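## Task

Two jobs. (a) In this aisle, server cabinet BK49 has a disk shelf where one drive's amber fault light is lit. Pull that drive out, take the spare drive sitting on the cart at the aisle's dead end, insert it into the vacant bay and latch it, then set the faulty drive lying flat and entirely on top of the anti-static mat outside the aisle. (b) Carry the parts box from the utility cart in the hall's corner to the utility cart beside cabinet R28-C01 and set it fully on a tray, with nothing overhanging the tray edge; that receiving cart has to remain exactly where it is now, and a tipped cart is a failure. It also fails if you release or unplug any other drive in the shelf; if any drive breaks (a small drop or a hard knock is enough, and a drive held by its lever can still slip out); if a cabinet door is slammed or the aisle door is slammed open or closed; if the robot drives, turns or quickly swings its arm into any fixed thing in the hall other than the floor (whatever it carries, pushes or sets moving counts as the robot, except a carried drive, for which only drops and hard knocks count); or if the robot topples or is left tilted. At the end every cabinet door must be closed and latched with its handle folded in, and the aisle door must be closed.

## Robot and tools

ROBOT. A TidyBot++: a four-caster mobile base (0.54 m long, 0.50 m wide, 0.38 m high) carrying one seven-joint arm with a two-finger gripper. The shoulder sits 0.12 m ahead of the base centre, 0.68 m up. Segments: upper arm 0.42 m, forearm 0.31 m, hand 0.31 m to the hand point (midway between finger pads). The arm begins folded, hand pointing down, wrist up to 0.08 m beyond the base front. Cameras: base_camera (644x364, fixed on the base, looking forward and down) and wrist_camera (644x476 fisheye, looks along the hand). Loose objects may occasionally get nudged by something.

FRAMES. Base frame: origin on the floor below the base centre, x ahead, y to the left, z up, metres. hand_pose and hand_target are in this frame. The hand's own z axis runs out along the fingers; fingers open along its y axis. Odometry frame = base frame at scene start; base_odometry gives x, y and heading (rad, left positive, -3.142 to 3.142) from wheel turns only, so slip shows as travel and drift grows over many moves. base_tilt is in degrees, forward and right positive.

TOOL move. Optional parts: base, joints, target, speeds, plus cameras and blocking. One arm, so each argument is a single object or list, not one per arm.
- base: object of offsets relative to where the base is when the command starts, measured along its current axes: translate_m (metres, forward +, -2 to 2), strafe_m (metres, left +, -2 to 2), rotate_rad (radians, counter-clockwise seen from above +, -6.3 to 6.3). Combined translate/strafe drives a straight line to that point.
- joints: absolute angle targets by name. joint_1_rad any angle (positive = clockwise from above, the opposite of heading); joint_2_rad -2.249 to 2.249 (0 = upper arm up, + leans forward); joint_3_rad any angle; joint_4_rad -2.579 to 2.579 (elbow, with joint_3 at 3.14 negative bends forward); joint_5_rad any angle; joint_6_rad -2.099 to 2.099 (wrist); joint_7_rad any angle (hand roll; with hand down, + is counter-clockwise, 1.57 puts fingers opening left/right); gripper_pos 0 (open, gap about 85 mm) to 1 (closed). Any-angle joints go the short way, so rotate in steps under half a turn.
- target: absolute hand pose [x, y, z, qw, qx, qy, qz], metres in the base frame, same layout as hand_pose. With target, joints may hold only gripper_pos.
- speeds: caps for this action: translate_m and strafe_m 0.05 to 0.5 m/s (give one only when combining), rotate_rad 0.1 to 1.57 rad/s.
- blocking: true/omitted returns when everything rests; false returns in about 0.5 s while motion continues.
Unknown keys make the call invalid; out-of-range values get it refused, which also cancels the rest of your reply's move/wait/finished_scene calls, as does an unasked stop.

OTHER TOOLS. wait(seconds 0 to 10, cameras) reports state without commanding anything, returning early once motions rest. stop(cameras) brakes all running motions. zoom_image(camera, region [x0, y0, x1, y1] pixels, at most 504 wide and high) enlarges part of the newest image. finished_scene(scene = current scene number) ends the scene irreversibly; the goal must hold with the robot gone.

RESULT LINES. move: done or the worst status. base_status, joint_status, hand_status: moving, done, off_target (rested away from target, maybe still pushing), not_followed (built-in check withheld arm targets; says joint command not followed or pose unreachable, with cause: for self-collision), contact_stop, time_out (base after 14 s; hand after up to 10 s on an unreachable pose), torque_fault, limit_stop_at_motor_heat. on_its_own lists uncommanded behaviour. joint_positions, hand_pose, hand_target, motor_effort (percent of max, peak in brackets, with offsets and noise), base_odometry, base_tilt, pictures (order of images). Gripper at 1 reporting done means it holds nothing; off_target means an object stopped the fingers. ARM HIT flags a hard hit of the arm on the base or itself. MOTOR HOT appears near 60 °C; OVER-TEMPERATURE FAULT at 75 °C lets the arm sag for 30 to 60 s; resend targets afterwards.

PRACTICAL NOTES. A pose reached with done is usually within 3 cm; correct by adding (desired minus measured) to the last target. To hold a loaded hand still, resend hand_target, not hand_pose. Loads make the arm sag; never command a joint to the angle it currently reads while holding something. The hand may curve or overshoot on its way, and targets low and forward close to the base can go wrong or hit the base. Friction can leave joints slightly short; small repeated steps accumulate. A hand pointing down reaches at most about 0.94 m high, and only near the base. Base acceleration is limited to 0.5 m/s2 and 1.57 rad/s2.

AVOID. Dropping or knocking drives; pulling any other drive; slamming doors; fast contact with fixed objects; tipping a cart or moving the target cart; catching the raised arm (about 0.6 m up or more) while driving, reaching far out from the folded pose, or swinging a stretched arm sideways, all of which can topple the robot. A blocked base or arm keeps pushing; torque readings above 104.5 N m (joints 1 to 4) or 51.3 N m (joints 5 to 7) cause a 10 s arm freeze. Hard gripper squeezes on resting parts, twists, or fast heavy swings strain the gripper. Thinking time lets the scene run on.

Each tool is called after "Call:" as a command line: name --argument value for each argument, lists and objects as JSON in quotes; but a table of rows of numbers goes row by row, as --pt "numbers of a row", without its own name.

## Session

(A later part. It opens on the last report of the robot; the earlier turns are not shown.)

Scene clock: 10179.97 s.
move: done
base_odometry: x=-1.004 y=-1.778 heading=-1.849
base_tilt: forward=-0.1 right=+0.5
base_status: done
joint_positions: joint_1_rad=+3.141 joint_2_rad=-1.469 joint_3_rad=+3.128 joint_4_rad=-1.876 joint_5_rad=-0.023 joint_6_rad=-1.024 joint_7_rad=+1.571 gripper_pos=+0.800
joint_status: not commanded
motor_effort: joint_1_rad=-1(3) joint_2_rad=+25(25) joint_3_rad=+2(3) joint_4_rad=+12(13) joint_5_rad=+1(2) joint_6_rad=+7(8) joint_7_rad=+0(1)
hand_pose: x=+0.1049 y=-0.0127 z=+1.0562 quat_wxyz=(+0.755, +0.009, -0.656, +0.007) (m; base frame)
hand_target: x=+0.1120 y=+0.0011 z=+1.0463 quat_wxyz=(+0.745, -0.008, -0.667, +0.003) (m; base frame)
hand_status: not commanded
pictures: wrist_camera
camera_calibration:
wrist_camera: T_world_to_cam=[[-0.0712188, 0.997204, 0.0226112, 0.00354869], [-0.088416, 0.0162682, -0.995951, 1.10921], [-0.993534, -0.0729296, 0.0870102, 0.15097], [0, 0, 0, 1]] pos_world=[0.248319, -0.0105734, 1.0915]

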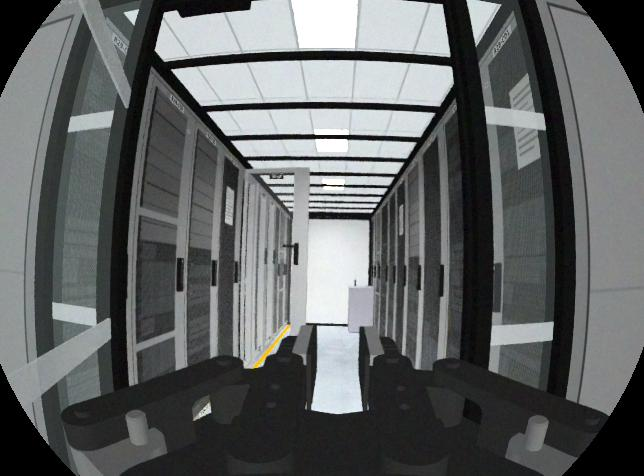

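Call:
move --base '{"translate_m": -0.15, "strafe_m": -0.055}' --speeds '{"translate_m": 0.06}' --cameras '["wrist_camera"]'

Scene clock: 10217.80 s.
move: done
base_odometry: x=-1.016 y=-1.618 heading=-1.849
base_tilt: forward=-0.1 right=+0.5
base_status: done
joint_positions: joint_1_rad=+3.141 joint_2_rad=-1.470 joint_3_rad=+3.128 joint_4_rad=-1.875 joint_5_rad=-0.023 joint_6_rad=-1.024 joint_7_rad=+1.571 gripper_pos=+0.800
joint_status: not commanded
motor_effort: joint_1_rad=+0(1) joint_2_rad=+24(27) joint_3_rad=+1(2) joint_4_rad=+12(14) joint_5_rad=+1(1) joint_6_rad=+7(8) joint_7_rad=+0(0)
hand_pose: x=+0.1057 y=-0.0127 z=+1.0566 quat_wxyz=(+0.755, +0.009, -0.655, +0.007) (m; base frame)
hand_target: x=+0.1120 y=+0.0011 z=+1.0463 quat_wxyz=(+0.745, -0.008, -0.667, +0.003) (m; base frame)
hand_status: not commanded
pictures: wrist_camera
camera_calibration:
wrist_camera: T_world_to_cam=[[-0.0711769, 0.997204, 0.0227458, 0.00344333], [-0.0903239, 0.0162664, -0.99578, 1.10976], [-0.993366, -0.072931, 0.0889136, 0.149622], [0, 0, 0, 1]] pos_world=[0.249113, -0.0105734, 1.0917]

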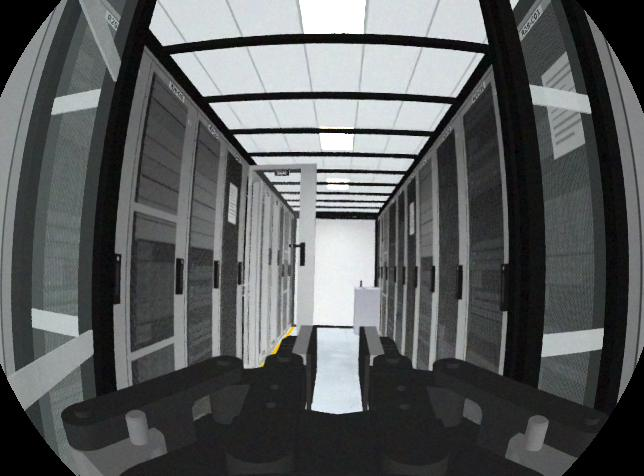

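Call:
move --base '{"translate_m": -0.25}' --speeds '{"translate_m": 0.08}' --cameras '["wrist_camera"]'

Scene clock: 10234.70 s.
move: done
base_odometry: x=-0.947 y=-1.378 heading=-1.848
base_tilt: forward=-0.1 right=+0.6
base_status: done
joint_positions: joint_1_rad=+3.141 joint_2_rad=-1.472 joint_3_rad=+3.128 joint_4_rad=-1.873 joint_5_rad=-0.023 joint_6_rad=-1.025 joint_7_rad=+1.571 gripper_pos=+0.800
joint_status: not commanded
motor_effort: joint_1_rad=+0(1) joint_2_rad=+24(27) joint_3_rad=+2(2) joint_4_rad=+12(14) joint_5_rad=+1(1) joint_6_rad=+7(8) joint_7_rad=+0(1)
hand_pose: x=+0.1069 y=-0.0127 z=+1.0573 quat_wxyz=(+0.756, +0.010, -0.654, +0.007) (m; base frame)
hand_target: x=+0.1120 y=+0.0011 z=+1.0463 quat_wxyz=(+0.745, -0.008, -0.667, +0.003) (m; base frame)
hand_status: not commanded
pictures: wrist_camera
camera_calibration:
wrist_camera: T_world_to_cam=[[-0.0711021, 0.997204, 0.0229759, 0.0032679], [-0.0935331, 0.0162672, -0.995483, 1.11057], [-0.993074, -0.0729299, 0.092115, 0.147417], [0, 0, 0, 1]] pos_world=[0.250503, -0.0105734, 1.0919]

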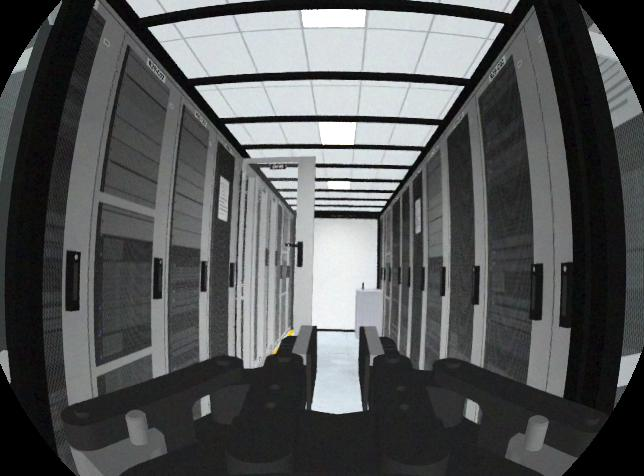

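Call:
move --joints '{"joint_2_rad": -0.35, "joint_4_rad": -2.5, "joint_6_rad": 0.55}' --cameras '["wrist_camera"]'

Call:
move --base '{"translate_m": -0.15}' --speeds '{"translate_m": 0.08}' --cameras '["all"]'

Scene clock: 10281.10 s.
move: done
base_odometry: x=-0.947 y=-1.378 heading=-1.849
base_tilt: forward=-0.1 right=+0.5
base_status: not commanded
joint_positions: joint_1_rad=+3.138 joint_2_rad=-0.368 joint_3_rad=+3.128 joint_4_rad=-2.477 joint_5_rad=-0.023 joint_6_rad=+0.479 joint_7_rad=+1.571 gripper_pos=+0.800
joint_status: all done
motor_effort: joint_1_rad=+0(7) joint_2_rad=-7(27) joint_3_rad=+1(3) joint_4_rad=+20(23) joint_5_rad=+1(1) joint_6_rad=+7(9) joint_7_rad=+0(0)
hand_pose: x=-0.3101 y=-0.0058 z=+0.8950 quat_wxyz=(+0.686, -0.004, -0.728, +0.007) (m; base frame)
hand_target: x=-0.3109 y=-0.0046 z=+0.8959 quat_wxyz=(+0.697, -0.001, -0.717, +0.007) (m; base frame)
hand_status: not commanded
pictures: wrist_camera
camera_calibration:
wrist_camera: T_world_to_cam=[[-0.0547102, 0.998478, -0.00698702, 0.00237366], [0.109569, -0.000951879, -0.993979, 0.971364], [-0.992472, -0.0551463, -0.10935, -0.0706434], [0, 0, 0, 1]] pos_world=[-0.176413, -0.00534115, 0.957807]

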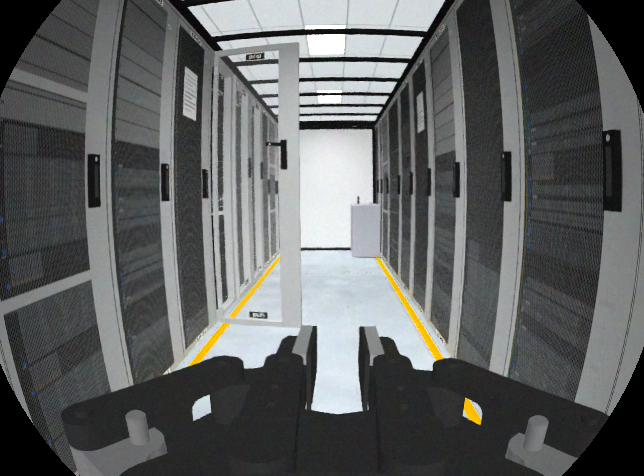

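Scene clock: 10283.50 s.
move: done
base_odometry: x=-0.906 y=-1.233 heading=-1.848
base_tilt: forward=-0.2 right=+0.5
base_status: done
joint_positions: joint_1_rad=+3.138 joint_2_rad=-0.362 joint_3_rad=+3.128 joint_4_rad=-2.479 joint_5_rad=-0.023 joint_6_rad=+0.482 joint_7_rad=+1.571 gripper_pos=+0.800
joint_status: not commanded
motor_effort: joint_1_rad=+0(1) joint_2_rad=-7(8) joint_3_rad=+1(1) joint_4_rad=+20(21) joint_5_rad=+1(1) joint_6_rad=+8(8) joint_7_rad=+0(1)
hand_pose: x=-0.3110 y=-0.0058 z=+0.8920 quat_wxyz=(+0.684, -0.004, -0.729, +0.007) (m; base frame)
hand_target: x=-0.3109 y=-0.0046 z=+0.8959 quat_wxyz=(+0.697, -0.001, -0.717, +0.007) (m; base frame)
hand_status: not commanded
pictures: base_camera, wrist_camera
camera_calibration:
wrist_camera: T_world_to_cam=[[-0.0545847, 0.998483, -0.00717453, 0.00249482], [0.114971, -0.000852607, -0.993369, 0.969691], [-0.991868, -0.0550476, -0.11475, -0.066791], [0, 0, 0, 1]] pos_world=[-0.177598, -0.00534095, 0.955614]

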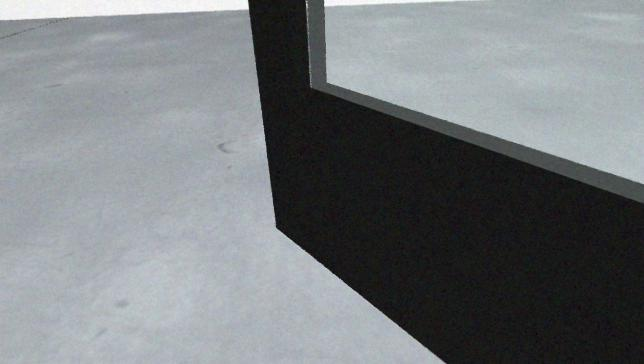

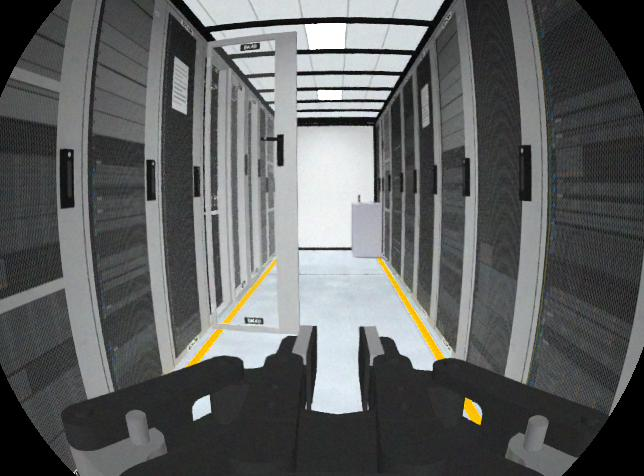

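Call:
move --base '{"translate_m": -0.2}' --speeds '{"translate_m": 0.08}' --cameras '["all"]'

Call:
move --base '{"translate_m": -0.15}' --speeds '{"translate_m": 0.06}' --cameras '["base_camera"]'

Scene clock: 10295.60 s.
move: done
base_odometry: x=-0.851 y=-1.040 heading=-1.848
base_tilt: forward=-0.1 right=+0.5
base_status: done
joint_positions: joint_1_rad=+3.138 joint_2_rad=-0.360 joint_3_rad=+3.129 joint_4_rad=-2.480 joint_5_rad=-0.023 joint_6_rad=+0.483 joint_7_rad=+1.571 gripper_pos=+0.800
joint_status: not commanded
motor_effort: joint_1_rad=+0(3) joint_2_rad=-7(9) joint_3_rad=+1(3) joint_4_rad=+20(21) joint_5_rad=+1(2) joint_6_rad=+7(8) joint_7_rad=+0(1)
hand_pose: x=-0.3113 y=-0.0056 z=+0.8906 quat_wxyz=(+0.683, -0.004, -0.730, +0.006) (m; base frame)
hand_target: x=-0.3109 y=-0.0046 z=+0.8959 quat_wxyz=(+0.697, -0.001, -0.717, +0.007) (m; base frame)
hand_status: not commanded
pictures: base_camera, wrist_camera
camera_calibration:
wrist_camera: T_world_to_cam=[[-0.0540428, 0.998511, -0.00746586, 0.00263692], [0.117575, -0.00106159, -0.993063, 0.968929], [-0.991592, -0.0545457, -0.117342, -0.0648569], [0, 0, 0, 1]] pos_world=[-0.178091, -0.00514205, 0.954618]

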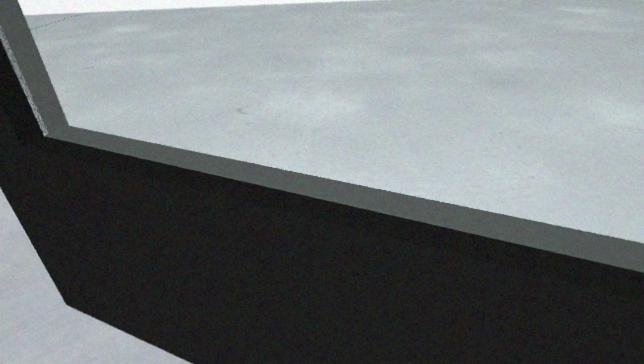

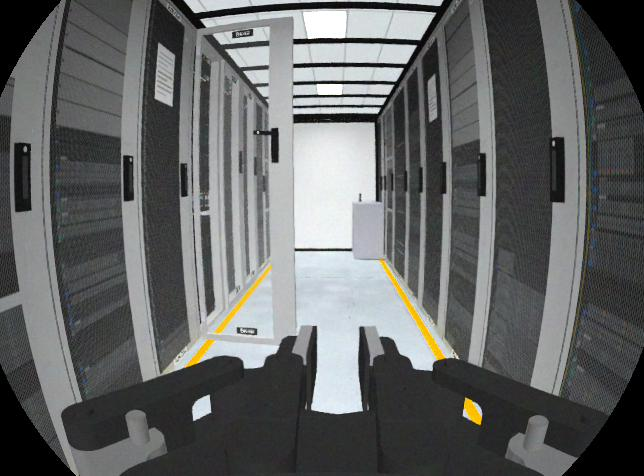

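Scene clock: 10298.60 s.
move: done
base_odometry: x=-0.810 y=-0.895 heading=-1.848
base_tilt: forward=-0.1 right=+0.5
base_status: done
joint_positions: joint_1_rad=+3.138 joint_2_rad=-0.359 joint_3_rad=+3.129 joint_4_rad=-2.481 joint_5_rad=-0.023 joint_6_rad=+0.483 joint_7_rad=+1.571 gripper_pos=+0.800
joint_status: not commanded
motor_effort: joint_1_rad=+0(2) joint_2_rad=-7(9) joint_3_rad=+1(1) joint_4_rad=+20(21) joint_5_rad=+1(1) joint_6_rad=+7(8) joint_7_rad=+0(1)
hand_pose: x=-0.3114 y=-0.0055 z=+0.8900 quat_wxyz=(+0.683, -0.004, -0.731, +0.006) (m; base frame)
hand_target: x=-0.3109 y=-0.0046 z=+0.8959 quat_wxyz=(+0.697, -0.001, -0.717, +0.007) (m; base frame)
hand_status: not commanded
pictures: base_camera

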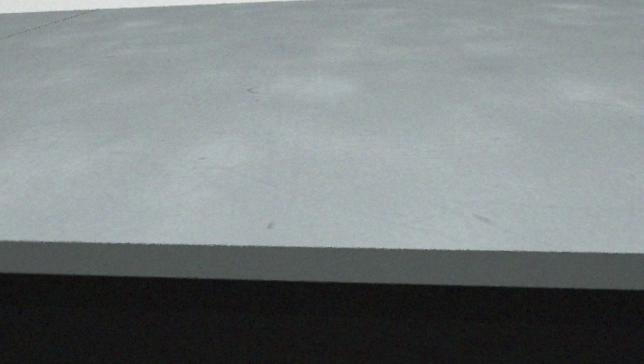

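Call:
move --base '{"translate_m": -0.08}' --speeds '{"translate_m": 0.05}' --cameras '["base_camera"]'

Call:
move --base '{"translate_m": -0.2}' --speeds '{"translate_m": 0.08}' --cameras '["all"]'

Scene clock: 10313.10 s.
move: done
base_odometry: x=-0.788 y=-0.818 heading=-1.848
base_tilt: forward=-0.1 right=+0.5
base_status: done
joint_positions: joint_1_rad=+3.138 joint_2_rad=-0.340 joint_3_rad=+3.129 joint_4_rad=-2.481 joint_5_rad=-0.023 joint_6_rad=+0.486 joint_7_rad=+1.571 gripper_pos=+0.800
joint_status: not commanded
motor_effort: joint_1_rad=+0(1) joint_2_rad=-7(14) joint_3_rad=+1(1) joint_4_rad=+20(21) joint_5_rad=+1(1) joint_6_rad=+7(8) joint_7_rad=+0(1)
hand_pose: x=-0.3152 y=-0.0055 z=+0.8822 quat_wxyz=(+0.676, -0.004, -0.736, +0.006) (m; base frame)
hand_target: x=-0.3109 y=-0.0046 z=+0.8959 quat_wxyz=(+0.697, -0.001, -0.717, +0.007) (m; base frame)
hand_status: not commanded
pictures: base_camera

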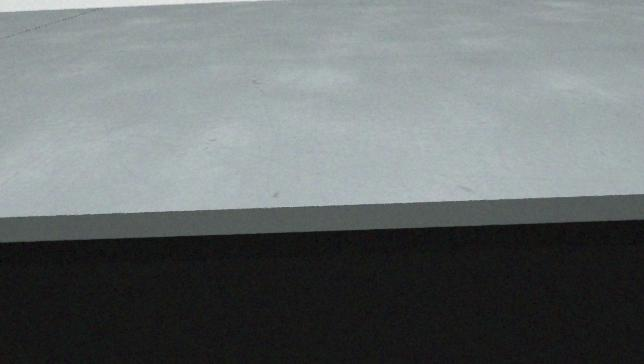

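Scene clock: 10316.13 s.
move: done
base_odometry: x=-0.733 y=-0.626 heading=-1.848
base_tilt: forward=-0.1 right=+0.6
base_status: done
joint_positions: joint_1_rad=+3.138 joint_2_rad=-0.341 joint_3_rad=+3.129 joint_4_rad=-2.482 joint_5_rad=-0.023 joint_6_rad=+0.486 joint_7_rad=+1.571 gripper_pos=+0.800
joint_status: not commanded
motor_effort: joint_1_rad=+0(1) joint_2_rad=-8(10) joint_3_rad=+0(1) joint_4_rad=+20(21) joint_5_rad=+1(1) joint_6_rad=+7(8) joint_7_rad=+0(1)
hand_pose: x=-0.3149 y=-0.0055 z=+0.8824 quat_wxyz=(+0.677, -0.004, -0.736, +0.006) (m; base frame)
hand_target: x=-0.3109 y=-0.0046 z=+0.8959 quat_wxyz=(+0.697, -0.001, -0.717, +0.007) (m; base frame)
hand_status: not commanded
pictures: base_camera, wrist_camera
camera_calibration:
wrist_camera: T_world_to_cam=[[-0.0539193, 0.998511, -0.00830224, 0.00315203], [0.134884, -0.000954941, -0.990861, 0.964728], [-0.989393, -0.0545463, -0.134632, -0.0534529], [0, 0, 0, 1]] pos_world=[-0.182842, -0.00514174, 0.948741]

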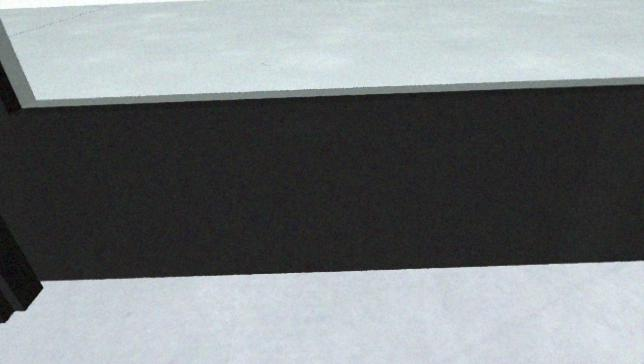

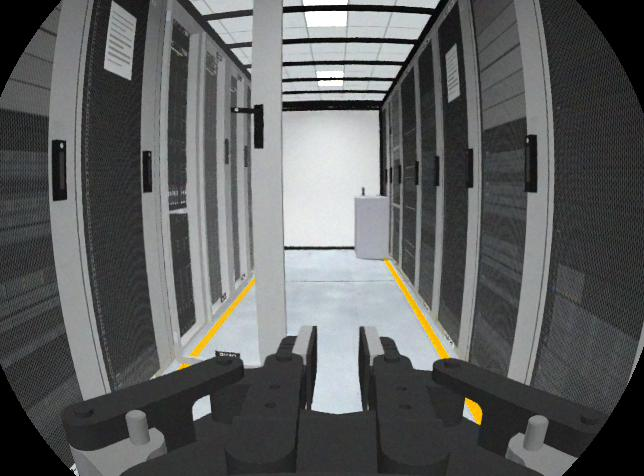

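Call:
move --base '{"strafe_m": -0.1}' --speeds '{"strafe_m": 0.1}' --joints '{"joint_2_rad": -0.8, "joint_4_rad": -2.55, "joint_6_rad": 0.2}' --cameras '[]'

Call:
move --base '{"rotate_rad": 1.6}' --joints '{"joint_1_rad": 1.57}' --speeds '{"rotate_rad": 0.5}' --cameras '["all"]'

Scene clock: 10361.83 s.
move: done
base_odometry: x=-0.830 y=-0.598 heading=-1.848
base_tilt: forward=-0.1 right=+0.5
base_status: done
joint_positions: joint_1_rad=+3.138 joint_2_rad=-0.781 joint_3_rad=+3.129 joint_4_rad=-2.526 joint_5_rad=-0.023 joint_6_rad=+0.259 joint_7_rad=+1.571 gripper_pos=+0.800
joint_status: all done
motor_effort: joint_1_rad=+0(1) joint_2_rad=+4(9) joint_3_rad=+1(2) joint_4_rad=+22(22) joint_5_rad=+1(1) joint_6_rad=+8(9) joint_7_rad=+0(0)
hand_pose: x=-0.2045 y=-0.0058 z=+0.9522 quat_wxyz=(+0.736, -0.002, -0.677, +0.007) (m; base frame)
hand_target: x=-0.1997 y=-0.0032 z=+0.9254 quat_wxyz=(+0.714, -0.001, -0.700, +0.005) (m; base frame)
hand_status: not commanded
pictures: none
No camera images: "cameras" was empty.

Scene clock: 10365.67 s.
move: done
base_odometry: x=-0.830 y=-0.598 heading=-0.249
base_tilt: forward=-0.1 right=+0.5
base_status: done
joint_positions: joint_1_rad=+1.581 joint_2_rad=-0.781 joint_3_rad=+3.129 joint_4_rad=-2.526 joint_5_rad=-0.023 joint_6_rad=+0.256 joint_7_rad=+1.571 gripper_pos=+0.800
joint_status: all done
motor_effort: joint_1_rad=+0(3) joint_2_rad=+4(5) joint_3_rad=+1(2) joint_4_rad=+22(23) joint_5_rad=+1(1) joint_6_rad=+8(8) joint_7_rad=+0(0)
hand_pose: x=+0.1204 y=-0.3235 z=+0.9514 quat_wxyz=(+0.518, +0.474, -0.484, +0.522) (m; base frame)
hand_target: x=+0.1219 y=-0.3187 z=+0.9254 quat_wxyz=(+0.502, +0.494, -0.496, +0.508) (m; base frame)
hand_status: not commanded
pictures: base_camera, wrist_camera
camera_calibration:
wrist_camera: T_world_to_cam=[[-0.999056, -0.043424, 0.00121237, 0.112312], [0.000128306, -0.0308579, -0.999524, 0.988839], [0.0434407, -0.99858, 0.0308344, -0.218022], [0, 0, 0, 1]] pos_world=[0.12155, -0.182322, 0.994954]

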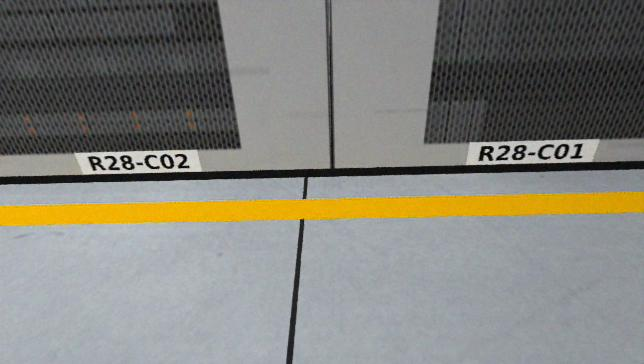

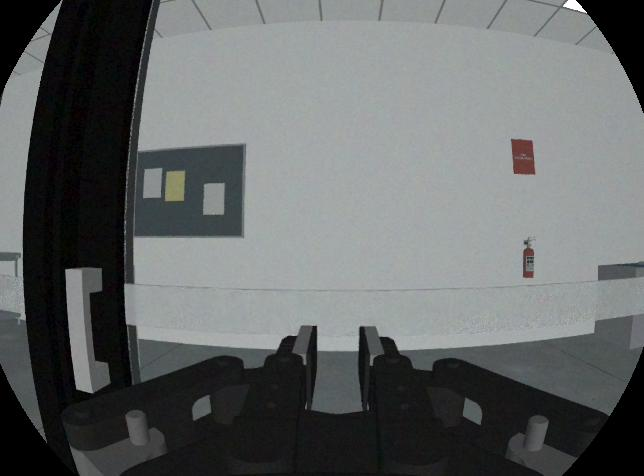

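Call:
move --base '{"rotate_rad": 1.54}' --joints '{"joint_1_rad": 0.0, "joint_3_rad": 3.14}' --speeds '{"rotate_rad": 0.5}' --cameras '["all"]'

Scene clock: 10375.17 s.
move: done
base_odometry: x=-0.830 y=-0.598 heading=+1.291
base_tilt: forward=+0.0 right=+0.5
base_status: done
joint_positions: joint_1_rad=+0.012 joint_2_rad=-0.781 joint_3_rad=+3.129 joint_4_rad=-2.526 joint_5_rad=-0.023 joint_6_rad=+0.256 joint_7_rad=+1.571 gripper_pos=+0.800
joint_status: all done
motor_effort: joint_1_rad=+0(2) joint_2_rad=+4(5) joint_3_rad=+1(2) joint_4_rad=+23(23) joint_5_rad=+1(1) joint_6_rad=+7(8) joint_7_rad=+0(0)
hand_pose: x=+0.4425 y=+0.0009 z=+0.9514 quat_wxyz=(-0.002, +0.678, -0.007, +0.735) (m; base frame)
hand_target: x=+0.4377 y=+0.0027 z=+0.9254 quat_wxyz=(-0.004, +0.700, -0.002, +0.714) (m; base frame)
hand_status: not commanded
pictures: base_camera, wrist_camera
camera_calibration:
wrist_camera: T_world_to_cam=[[0.0422229, -0.999108, 0.00116244, -0.01163], [0.0307543, 0.000136769, -0.999527, 0.985216], [0.998635, 0.0422387, 0.0307326, -0.331584], [0, 0, 0, 1]] pos_world=[0.301323, 0.00225131, 0.994954]

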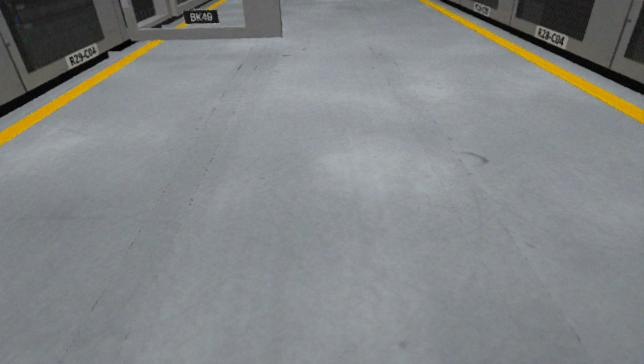

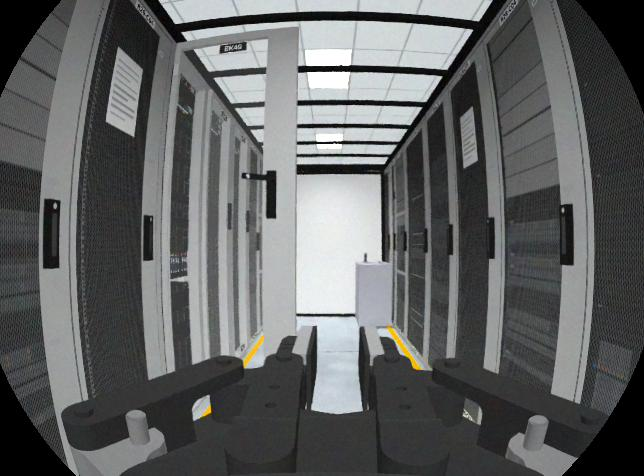

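Call:
move --base '{"translate_m": 0.8, "strafe_m": -0.29}' --speeds '{"translate_m": 0.25}' --cameras '["base_camera"]'

Scene clock: 10411.27 s.
move: done
base_odometry: x=-0.330 y=+0.091 heading=+1.291
base_tilt: forward=-0.1 right=+0.5
base_status: done
joint_positions: joint_1_rad=+0.012 joint_2_rad=-0.787 joint_3_rad=+3.129 joint_4_rad=-2.527 joint_5_rad=-0.023 joint_6_rad=+0.255 joint_7_rad=+1.571 gripper_pos=+0.800
joint_status: not commanded
motor_effort: joint_1_rad=+0(1) joint_2_rad=+4(7) joint_3_rad=+1(2) joint_4_rad=+22(23) joint_5_rad=+1(1) joint_6_rad=+7(8) joint_7_rad=+0(1)
hand_pose: x=+0.4408 y=+0.0010 z=+0.9525 quat_wxyz=(-0.002, +0.676, -0.007, +0.737) (m; base frame)
hand_target: x=+0.4377 y=+0.0027 z=+0.9254 quat_wxyz=(-0.004, +0.700, -0.002, +0.714) (m; base frame)
hand_status: not commanded
pictures: base_camera

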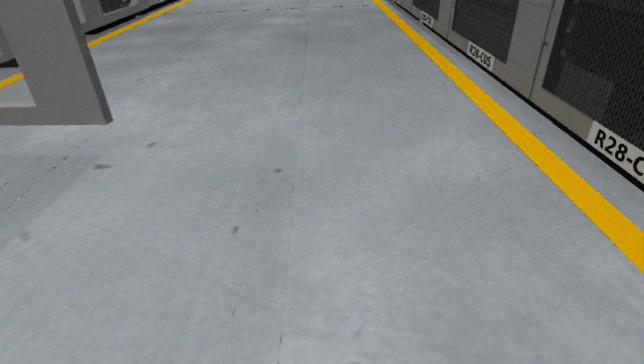

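Call:
move --base '{"translate_m": 1.1, "strafe_m": -0.05}' --speeds '{"translate_m": 0.25}' --cameras '["all"]'

Scene clock: 10424.30 s.
move: done
base_odometry: x=+0.022 y=+1.134 heading=+1.292
base_tilt: forward=-0.1 right=+0.5
base_status: done
joint_positions: joint_1_rad=+0.012 joint_2_rad=-0.790 joint_3_rad=+3.129 joint_4_rad=-2.527 joint_5_rad=-0.023 joint_6_rad=+0.254 joint_7_rad=+1.571 gripper_pos=+0.800
joint_status: not commanded
motor_effort: joint_1_rad=+0(1) joint_2_rad=+4(6) joint_3_rad=+1(2) joint_4_rad=+23(23) joint_5_rad=+1(1) joint_6_rad=+7(8) joint_7_rad=+0(1)
hand_pose: x=+0.4402 y=+0.0010 z=+0.9529 quat_wxyz=(-0.002, +0.676, -0.007, +0.737) (m; base frame)
hand_target: x=+0.4377 y=+0.0027 z=+0.9254 quat_wxyz=(-0.004, +0.700, -0.002, +0.714) (m; base frame)
hand_status: not commanded
pictures: base_camera, wrist_camera
camera_calibration:
wrist_camera: T_world_to_cam=[[0.0422106, -0.999108, 0.0014942, -0.0117487], [0.0362646, 0.0000375614, -0.999342, 0.984161], [0.99845, 0.042237, 0.0362338, -0.334451], [0, 0, 0, 1]] pos_world=[0.298739, 0.00235102, 0.995649]

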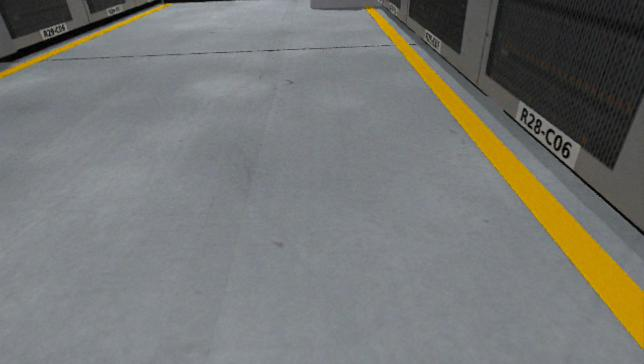

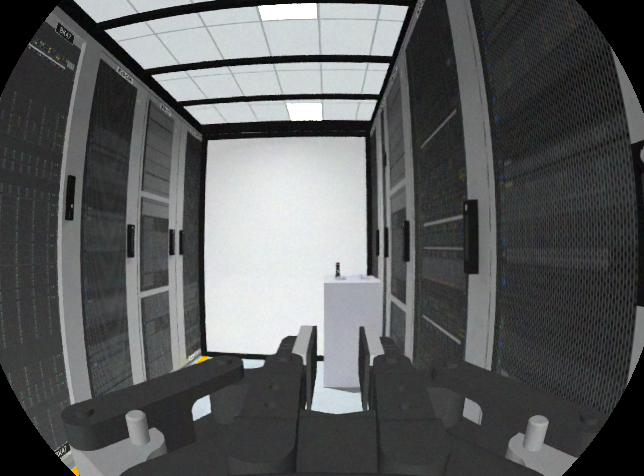

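Call:
zoom_image --camera "wrist_camera" --region '[290, 240, 410, 330]'

Scaled by 4.200.

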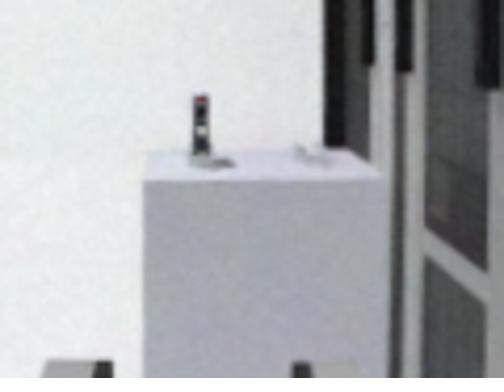

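Call:
move --base '{"translate_m": 1.75, "strafe_m": -0.03}' --speeds '{"translate_m": 0.25}' --joints '{"joint_2_rad": -0.8, "joint_4_rad": -2.25, "joint_6_rad": -0.12}' --cameras '["all"]'

Scene clock: 10452.23 s.
move: done
base_odometry: x=+0.533 y=+2.808 heading=+1.291
base_tilt: forward=-0.1 right=+0.6
base_status: done
joint_positions: joint_1_rad=+0.012 joint_2_rad=-0.792 joint_3_rad=+3.129 joint_4_rad=-2.266 joint_5_rad=-0.023 joint_6_rad=-0.064 joint_7_rad=+1.571 gripper_pos=+0.800
joint_status: all done
motor_effort: joint_1_rad=-1(1) joint_2_rad=+4(6) joint_3_rad=+1(1) joint_4_rad=+22(25) joint_5_rad=+1(1) joint_6_rad=+8(9) joint_7_rad=+0(1)
hand_pose: x=+0.4435 y=+0.0038 z=+1.0178 quat_wxyz=(-0.004, +0.696, -0.005, +0.718) (m; base frame)
hand_target: x=+0.4405 y=+0.0017 z=+1.0131 quat_wxyz=(-0.003, +0.707, -0.003, +0.707) (m; base frame)
hand_status: not commanded
pictures: base_camera, wrist_camera
camera_calibration:
wrist_camera: T_world_to_cam=[[0.0491255, -0.998792, -0.00140352, -0.00932731], [-0.0185232, 0.00049391, -0.999828, 1.07376], [0.998621, 0.0491431, -0.0184766, -0.28472], [0, 0, 0, 1]] pos_world=[0.304675, 0.00414565, 1.0683]

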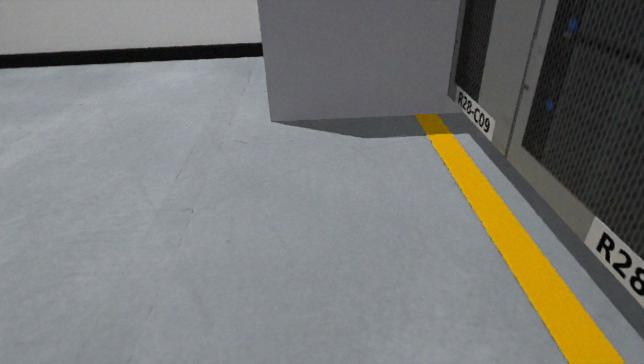

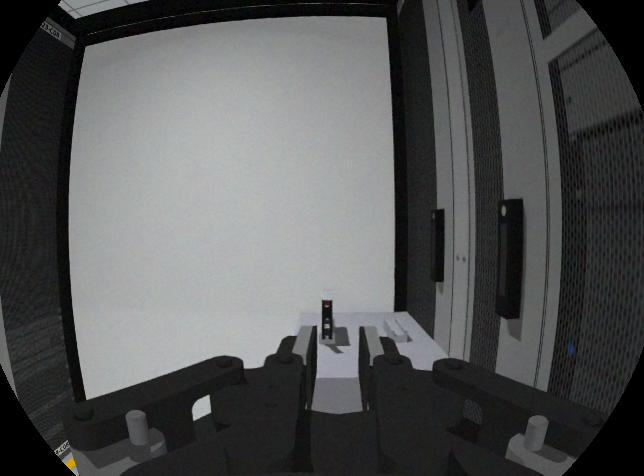

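Call:
zoom_image --camera "wrist_camera" --region '[285, 270, 435, 390]'

Scaled by 3.360.

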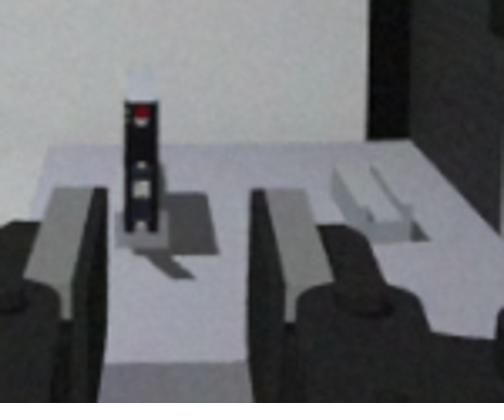

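Call:
move --base '{"translate_m": 0.42}' --speeds '{"translate_m": 0.15}' --joints '{"gripper_pos": 0.3}' --cameras '["all"]'

Scene clock: 10493.70 s.
move: done
base_odometry: x=+0.649 y=+3.212 heading=+1.291
base_tilt: forward=-0.1 right=+0.5
base_status: done
joint_positions: joint_1_rad=+0.012 joint_2_rad=-0.794 joint_3_rad=+3.129 joint_4_rad=-2.266 joint_5_rad=-0.023 joint_6_rad=-0.065 joint_7_rad=+1.571 gripper_pos=+0.300
joint_status: all done
motor_effort: joint_1_rad=-1(1) joint_2_rad=+4(6) joint_3_rad=+1(2) joint_4_rad=+22(23) joint_5_rad=+1(1) joint_6_rad=+7(8) joint_7_rad=+0(1)
hand_pose: x=+0.4428 y=+0.0039 z=+1.0182 quat_wxyz=(-0.004, +0.695, -0.005, +0.719) (m; base frame)
hand_target: x=+0.4405 y=+0.0017 z=+1.0131 quat_wxyz=(-0.003, +0.707, -0.003, +0.707) (m; base frame)
hand_status: not commanded
pictures: base_camera, wrist_camera
camera_calibration:
wrist_camera: T_world_to_cam=[[0.0491276, -0.998792, -0.00134958, -0.00924629], [-0.017422, 0.00049407, -0.999848, 1.07363], [0.998641, 0.0491437, -0.0173767, -0.285107], [0, 0, 0, 1]] pos_world=[0.303879, 0.00424565, 1.0685]

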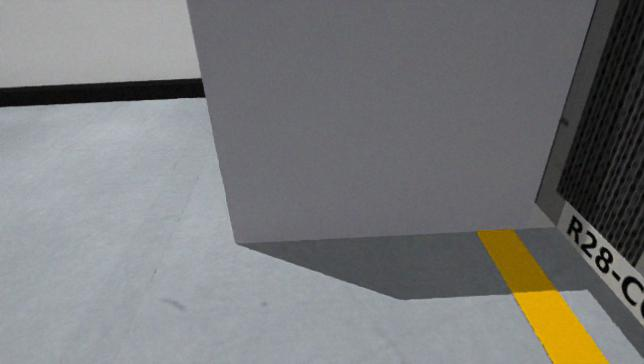

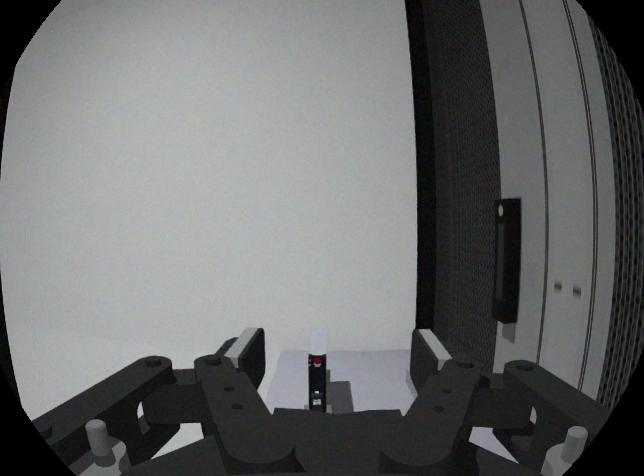

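Call:
zoom_image --camera "wrist_camera" --region '[260, 310, 420, 430]'

Scaled by 3.150.

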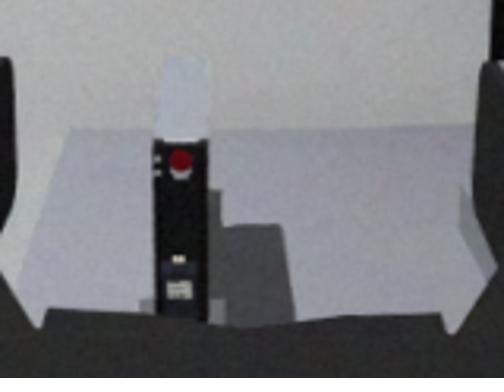

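Call:
move --base '{"strafe_m": 0.03}' --speeds '{"strafe_m": 0.1}' --joints '{"joint_2_rad": -0.33, "joint_4_rad": -2.4, "joint_6_rad": 0.5}' --cameras '["wrist_camera"]'

Call:
zoom_image --camera "wrist_camera" --region '[260, 200, 420, 420]'

Scene clock: 10529.33 s.
move: done
base_odometry: x=+0.620 y=+3.221 heading=+1.291
base_tilt: forward=-0.1 right=+0.6
base_status: done
joint_positions: joint_1_rad=+0.012 joint_2_rad=-0.347 joint_3_rad=+3.130 joint_4_rad=-2.377 joint_5_rad=-0.023 joint_6_rad=+0.430 joint_7_rad=+1.571 gripper_pos=+0.300
joint_status: all done
motor_effort: joint_1_rad=-1(2) joint_2_rad=-8(9) joint_3_rad=+0(2) joint_4_rad=+20(23) joint_5_rad=+1(1) joint_6_rad=+7(9) joint_7_rad=+0(1)
hand_pose: x=+0.5688 y=-0.0008 z=+0.9285 quat_wxyz=(-0.002, +0.718, -0.009, +0.696) (m; base frame)
hand_target: x=+0.5699 y=+0.0038 z=+0.9296 quat_wxyz=(-0.006, +0.707, -0.001, +0.707) (m; base frame)
hand_status: not commanded
pictures: wrist_camera
camera_calibration:
wrist_camera: T_world_to_cam=[[0.0399209, -0.999177, -0.00711752, -0.00970914], [-0.081293, 0.00385178, -0.996683, 1.01953], [0.99589, 0.0403671, -0.0810724, -0.351576], [0, 0, 0, 1]] pos_world=[0.433399, 0.000563959, 0.987572]

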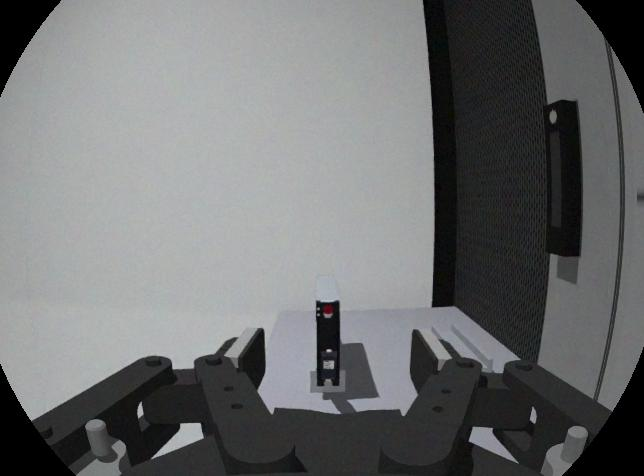

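Scaled by 2.291.

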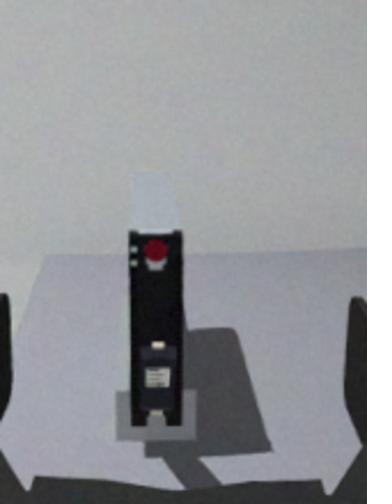

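Call:
move --base '{"strafe_m": 0.011}' --speeds '{"strafe_m": 0.05}' --joints '{"joint_2_rad": 0.01, "joint_4_rad": -2.51, "joint_6_rad": 0.97}' --cameras '["wrist_camera"]'

Call:
zoom_image --camera "wrist_camera" --region '[260, 200, 420, 420]'

Scene clock: 10589.40 s.
move: done
base_odometry: x=+0.610 y=+3.224 heading=+1.291
base_tilt: forward=-0.1 right=+0.5
base_status: done
joint_positions: joint_1_rad=+0.011 joint_2_rad=-0.005 joint_3_rad=+3.130 joint_4_rad=-2.487 joint_5_rad=-0.023 joint_6_rad=+0.899 joint_7_rad=+1.571 gripper_pos=+0.300
joint_status: all done
motor_effort: joint_1_rad=-1(2) joint_2_rad=-16(17) joint_3_rad=+0(2) joint_4_rad=+15(21) joint_5_rad=+1(1) joint_6_rad=+8(9) joint_7_rad=+0(1)
hand_pose: x=+0.6206 y=-0.0037 z=+0.8501 quat_wxyz=(+0.001, +0.711, -0.011, +0.703) (m; base frame)
hand_target: x=+0.6175 y=+0.0050 z=+0.8534 quat_wxyz=(-0.009, +0.700, -0.001, +0.714) (m; base frame)
hand_status: not commanded
pictures: wrist_camera
camera_calibration:
wrist_camera: T_world_to_cam=[[0.0330838, -0.999446, -0.0036125, -0.0139806], [-0.0636528, 0.00150012, -0.997971, 0.935736], [0.997424, 0.0332466, -0.0635679, -0.425324], [0, 0, 0, 1]] pos_world=[0.484253, -0.00123602, 0.90675]

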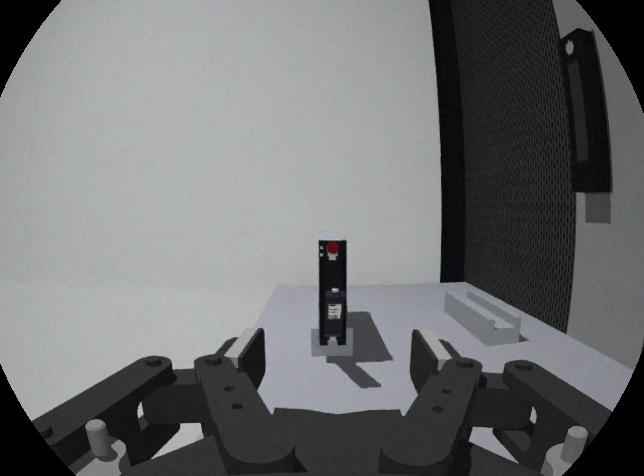

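Scaled by 2.291.

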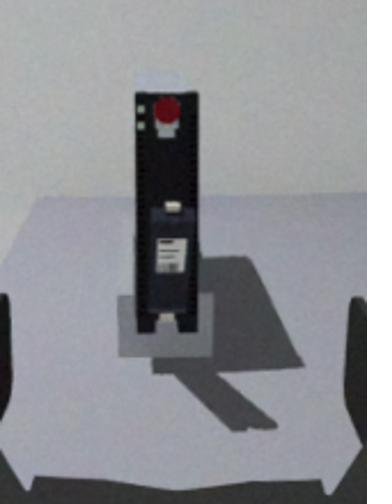

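Call:
zoom_image --camera "wrist_camera" --region '[305, 225, 365, 265]'

Scaled by 8.400.

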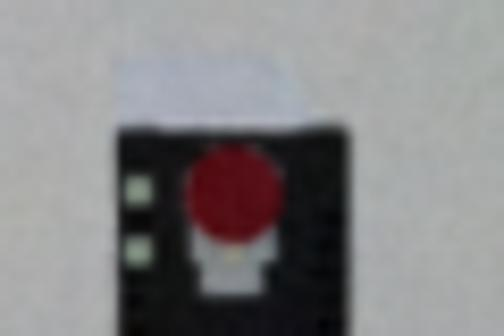

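Call:
move --base '{"rotate_rad": 0.039, "strafe_m": -0.029}' --speeds '{"strafe_m": 0.05, "rotate_rad": 0.1}' --cameras '["wrist_camera"]'

Call:
move --base '{"translate_m": 0.1}' --speeds '{"translate_m": 0.05}' --cameras '["wrist_camera"]'

Call:
zoom_image --camera "wrist_camera" --region '[265, 215, 415, 415]'

Scene clock: 10633.27 s.
move: done
base_odometry: x=+0.637 y=+3.216 heading=+1.330
base_tilt: forward=+0.0 right=+0.5
base_status: done
joint_positions: joint_1_rad=+0.009 joint_2_rad=-0.004 joint_3_rad=+3.131 joint_4_rad=-2.487 joint_5_rad=-0.023 joint_6_rad=+0.902 joint_7_rad=+1.571 gripper_pos=+0.300
joint_status: not commanded
motor_effort: joint_1_rad=+0(2) joint_2_rad=-16(18) joint_3_rad=+0(2) joint_4_rad=+16(16) joint_5_rad=+1(2) joint_6_rad=+8(8) joint_7_rad=+0(0)
hand_pose: x=+0.6207 y=-0.0033 z=+0.8506 quat_wxyz=(+0.001, +0.711, -0.011, +0.703) (m; base frame)
hand_target: x=+0.6175 y=+0.0050 z=+0.8534 quat_wxyz=(-0.009, +0.700, -0.001, +0.714) (m; base frame)
hand_status: not commanded
pictures: wrist_camera
camera_calibration:
wrist_camera: T_world_to_cam=[[0.0339972, -0.999416, -0.00350269, -0.0142199], [-0.0617561, 0.00139728, -0.99809, 0.935117], [0.997512, 0.0341486, -0.0616725, -0.426987], [0, 0, 0, 1]] pos_world=[0.484158, -0.000937192, 0.906948]

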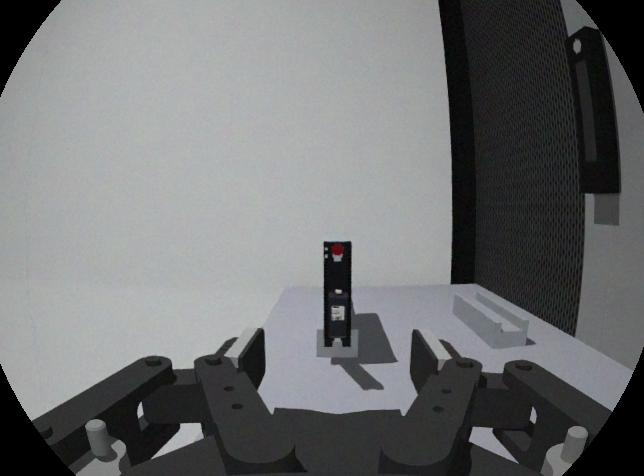

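Scene clock: 10635.73 s.
move: done
base_odometry: x=+0.661 y=+3.313 heading=+1.330
base_tilt: forward=+0.0 right=+0.5
base_status: done
joint_positions: joint_1_rad=+0.009 joint_2_rad=-0.002 joint_3_rad=+3.131 joint_4_rad=-2.490 joint_5_rad=-0.023 joint_6_rad=+0.903 joint_7_rad=+1.571 gripper_pos=+0.300
joint_status: not commanded
motor_effort: joint_1_rad=-1(1) joint_2_rad=-16(18) joint_3_rad=+0(1) joint_4_rad=+16(17) joint_5_rad=+1(1) joint_6_rad=+7(8) joint_7_rad=+0(0)
hand_pose: x=+0.6205 y=-0.0033 z=+0.8487 quat_wxyz=(+0.001, +0.712, -0.011, +0.702) (m; base frame)
hand_target: x=+0.6175 y=+0.0050 z=+0.8534 quat_wxyz=(-0.009, +0.700, -0.001, +0.714) (m; base frame)
hand_status: not commanded
pictures: wrist_camera
camera_calibration:
wrist_camera: T_world_to_cam=[[0.0338826, -0.999419, -0.0036092, -0.0140721], [-0.0650519, 0.00139824, -0.997881, 0.935229], [0.997306, 0.0340456, -0.0649668, -0.423975], [0, 0, 0, 1]] pos_world=[0.484148, -0.000937089, 0.905652]

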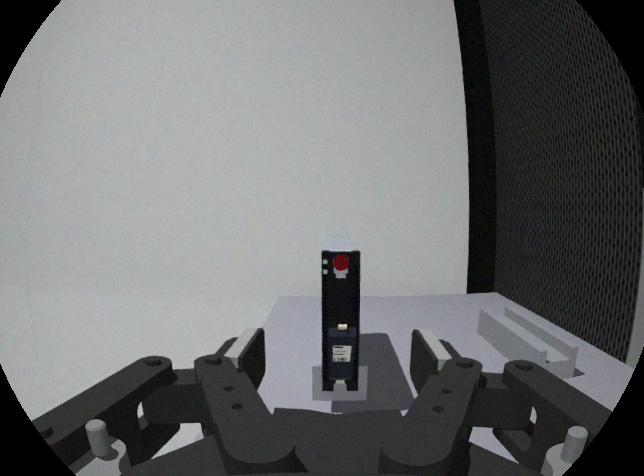

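Scaled by 2.520.

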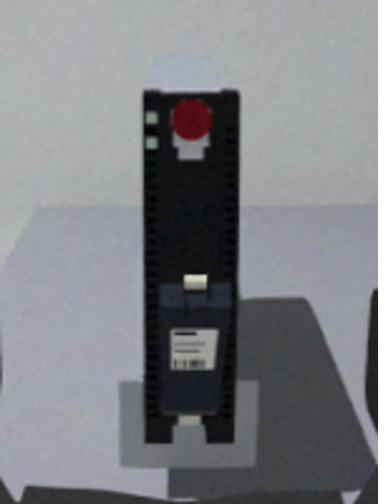

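Call:
move --base '{"translate_m": 0.085, "strafe_m": -0.004}' --speeds '{"translate_m": 0.05}' --joints '{"joint_4_rad": -2.49}' --cameras '["wrist_camera"]'

Call:
zoom_image --camera "wrist_camera" --region '[230, 215, 450, 425]'

Scene clock: 10674.17 s.
move: done
base_odometry: x=+0.685 y=+3.395 heading=+1.331
base_tilt: forward=+0.0 right=+0.5
base_status: done
joint_positions: joint_1_rad=+0.009 joint_2_rad=-0.001 joint_3_rad=+3.131 joint_4_rad=-2.488 joint_5_rad=-0.023 joint_6_rad=+0.903 joint_7_rad=+1.571 gripper_pos=+0.300
joint_status: all done
motor_effort: joint_1_rad=-1(1) joint_2_rad=-16(18) joint_3_rad=+0(1) joint_4_rad=+16(17) joint_5_rad=+1(1) joint_6_rad=+7(8) joint_7_rad=+0(0)
hand_pose: x=+0.6210 y=-0.0033 z=+0.8487 quat_wxyz=(+0.001, +0.712, -0.011, +0.702) (m; base frame)
hand_target: x=+0.6223 y=+0.0050 z=+0.8634 quat_wxyz=(-0.009, +0.693, -0.001, +0.721) (m; base frame)
hand_status: not commanded
pictures: wrist_camera
camera_calibration:
wrist_camera: T_world_to_cam=[[0.0338828, -0.999419, -0.00360563, -0.0140927], [-0.0650518, 0.00139466, -0.997881, 0.935162], [0.997306, 0.0340456, -0.0649667, -0.42448], [0, 0, 0, 1]] pos_world=[0.484648, -0.0009371, 0.905552]

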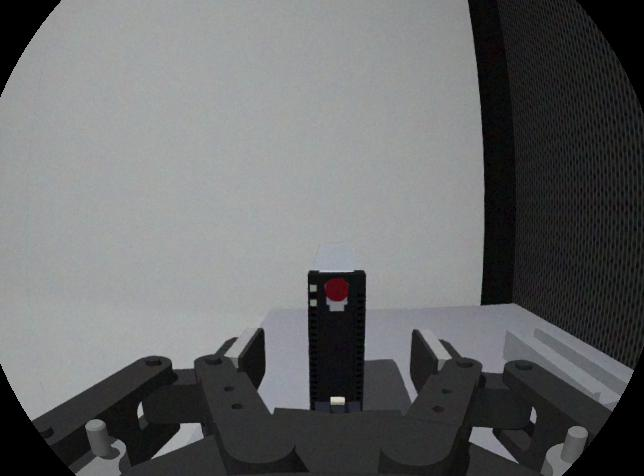

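Scaled by 2.291.

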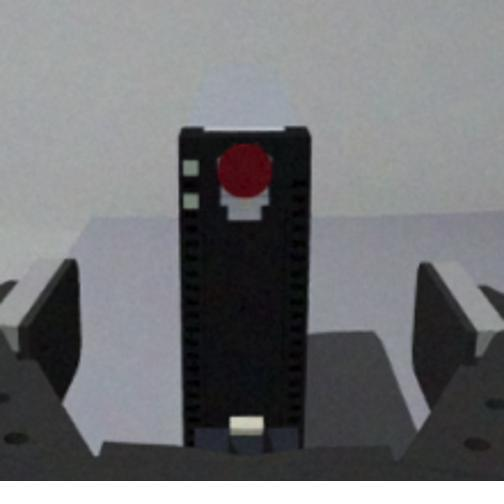

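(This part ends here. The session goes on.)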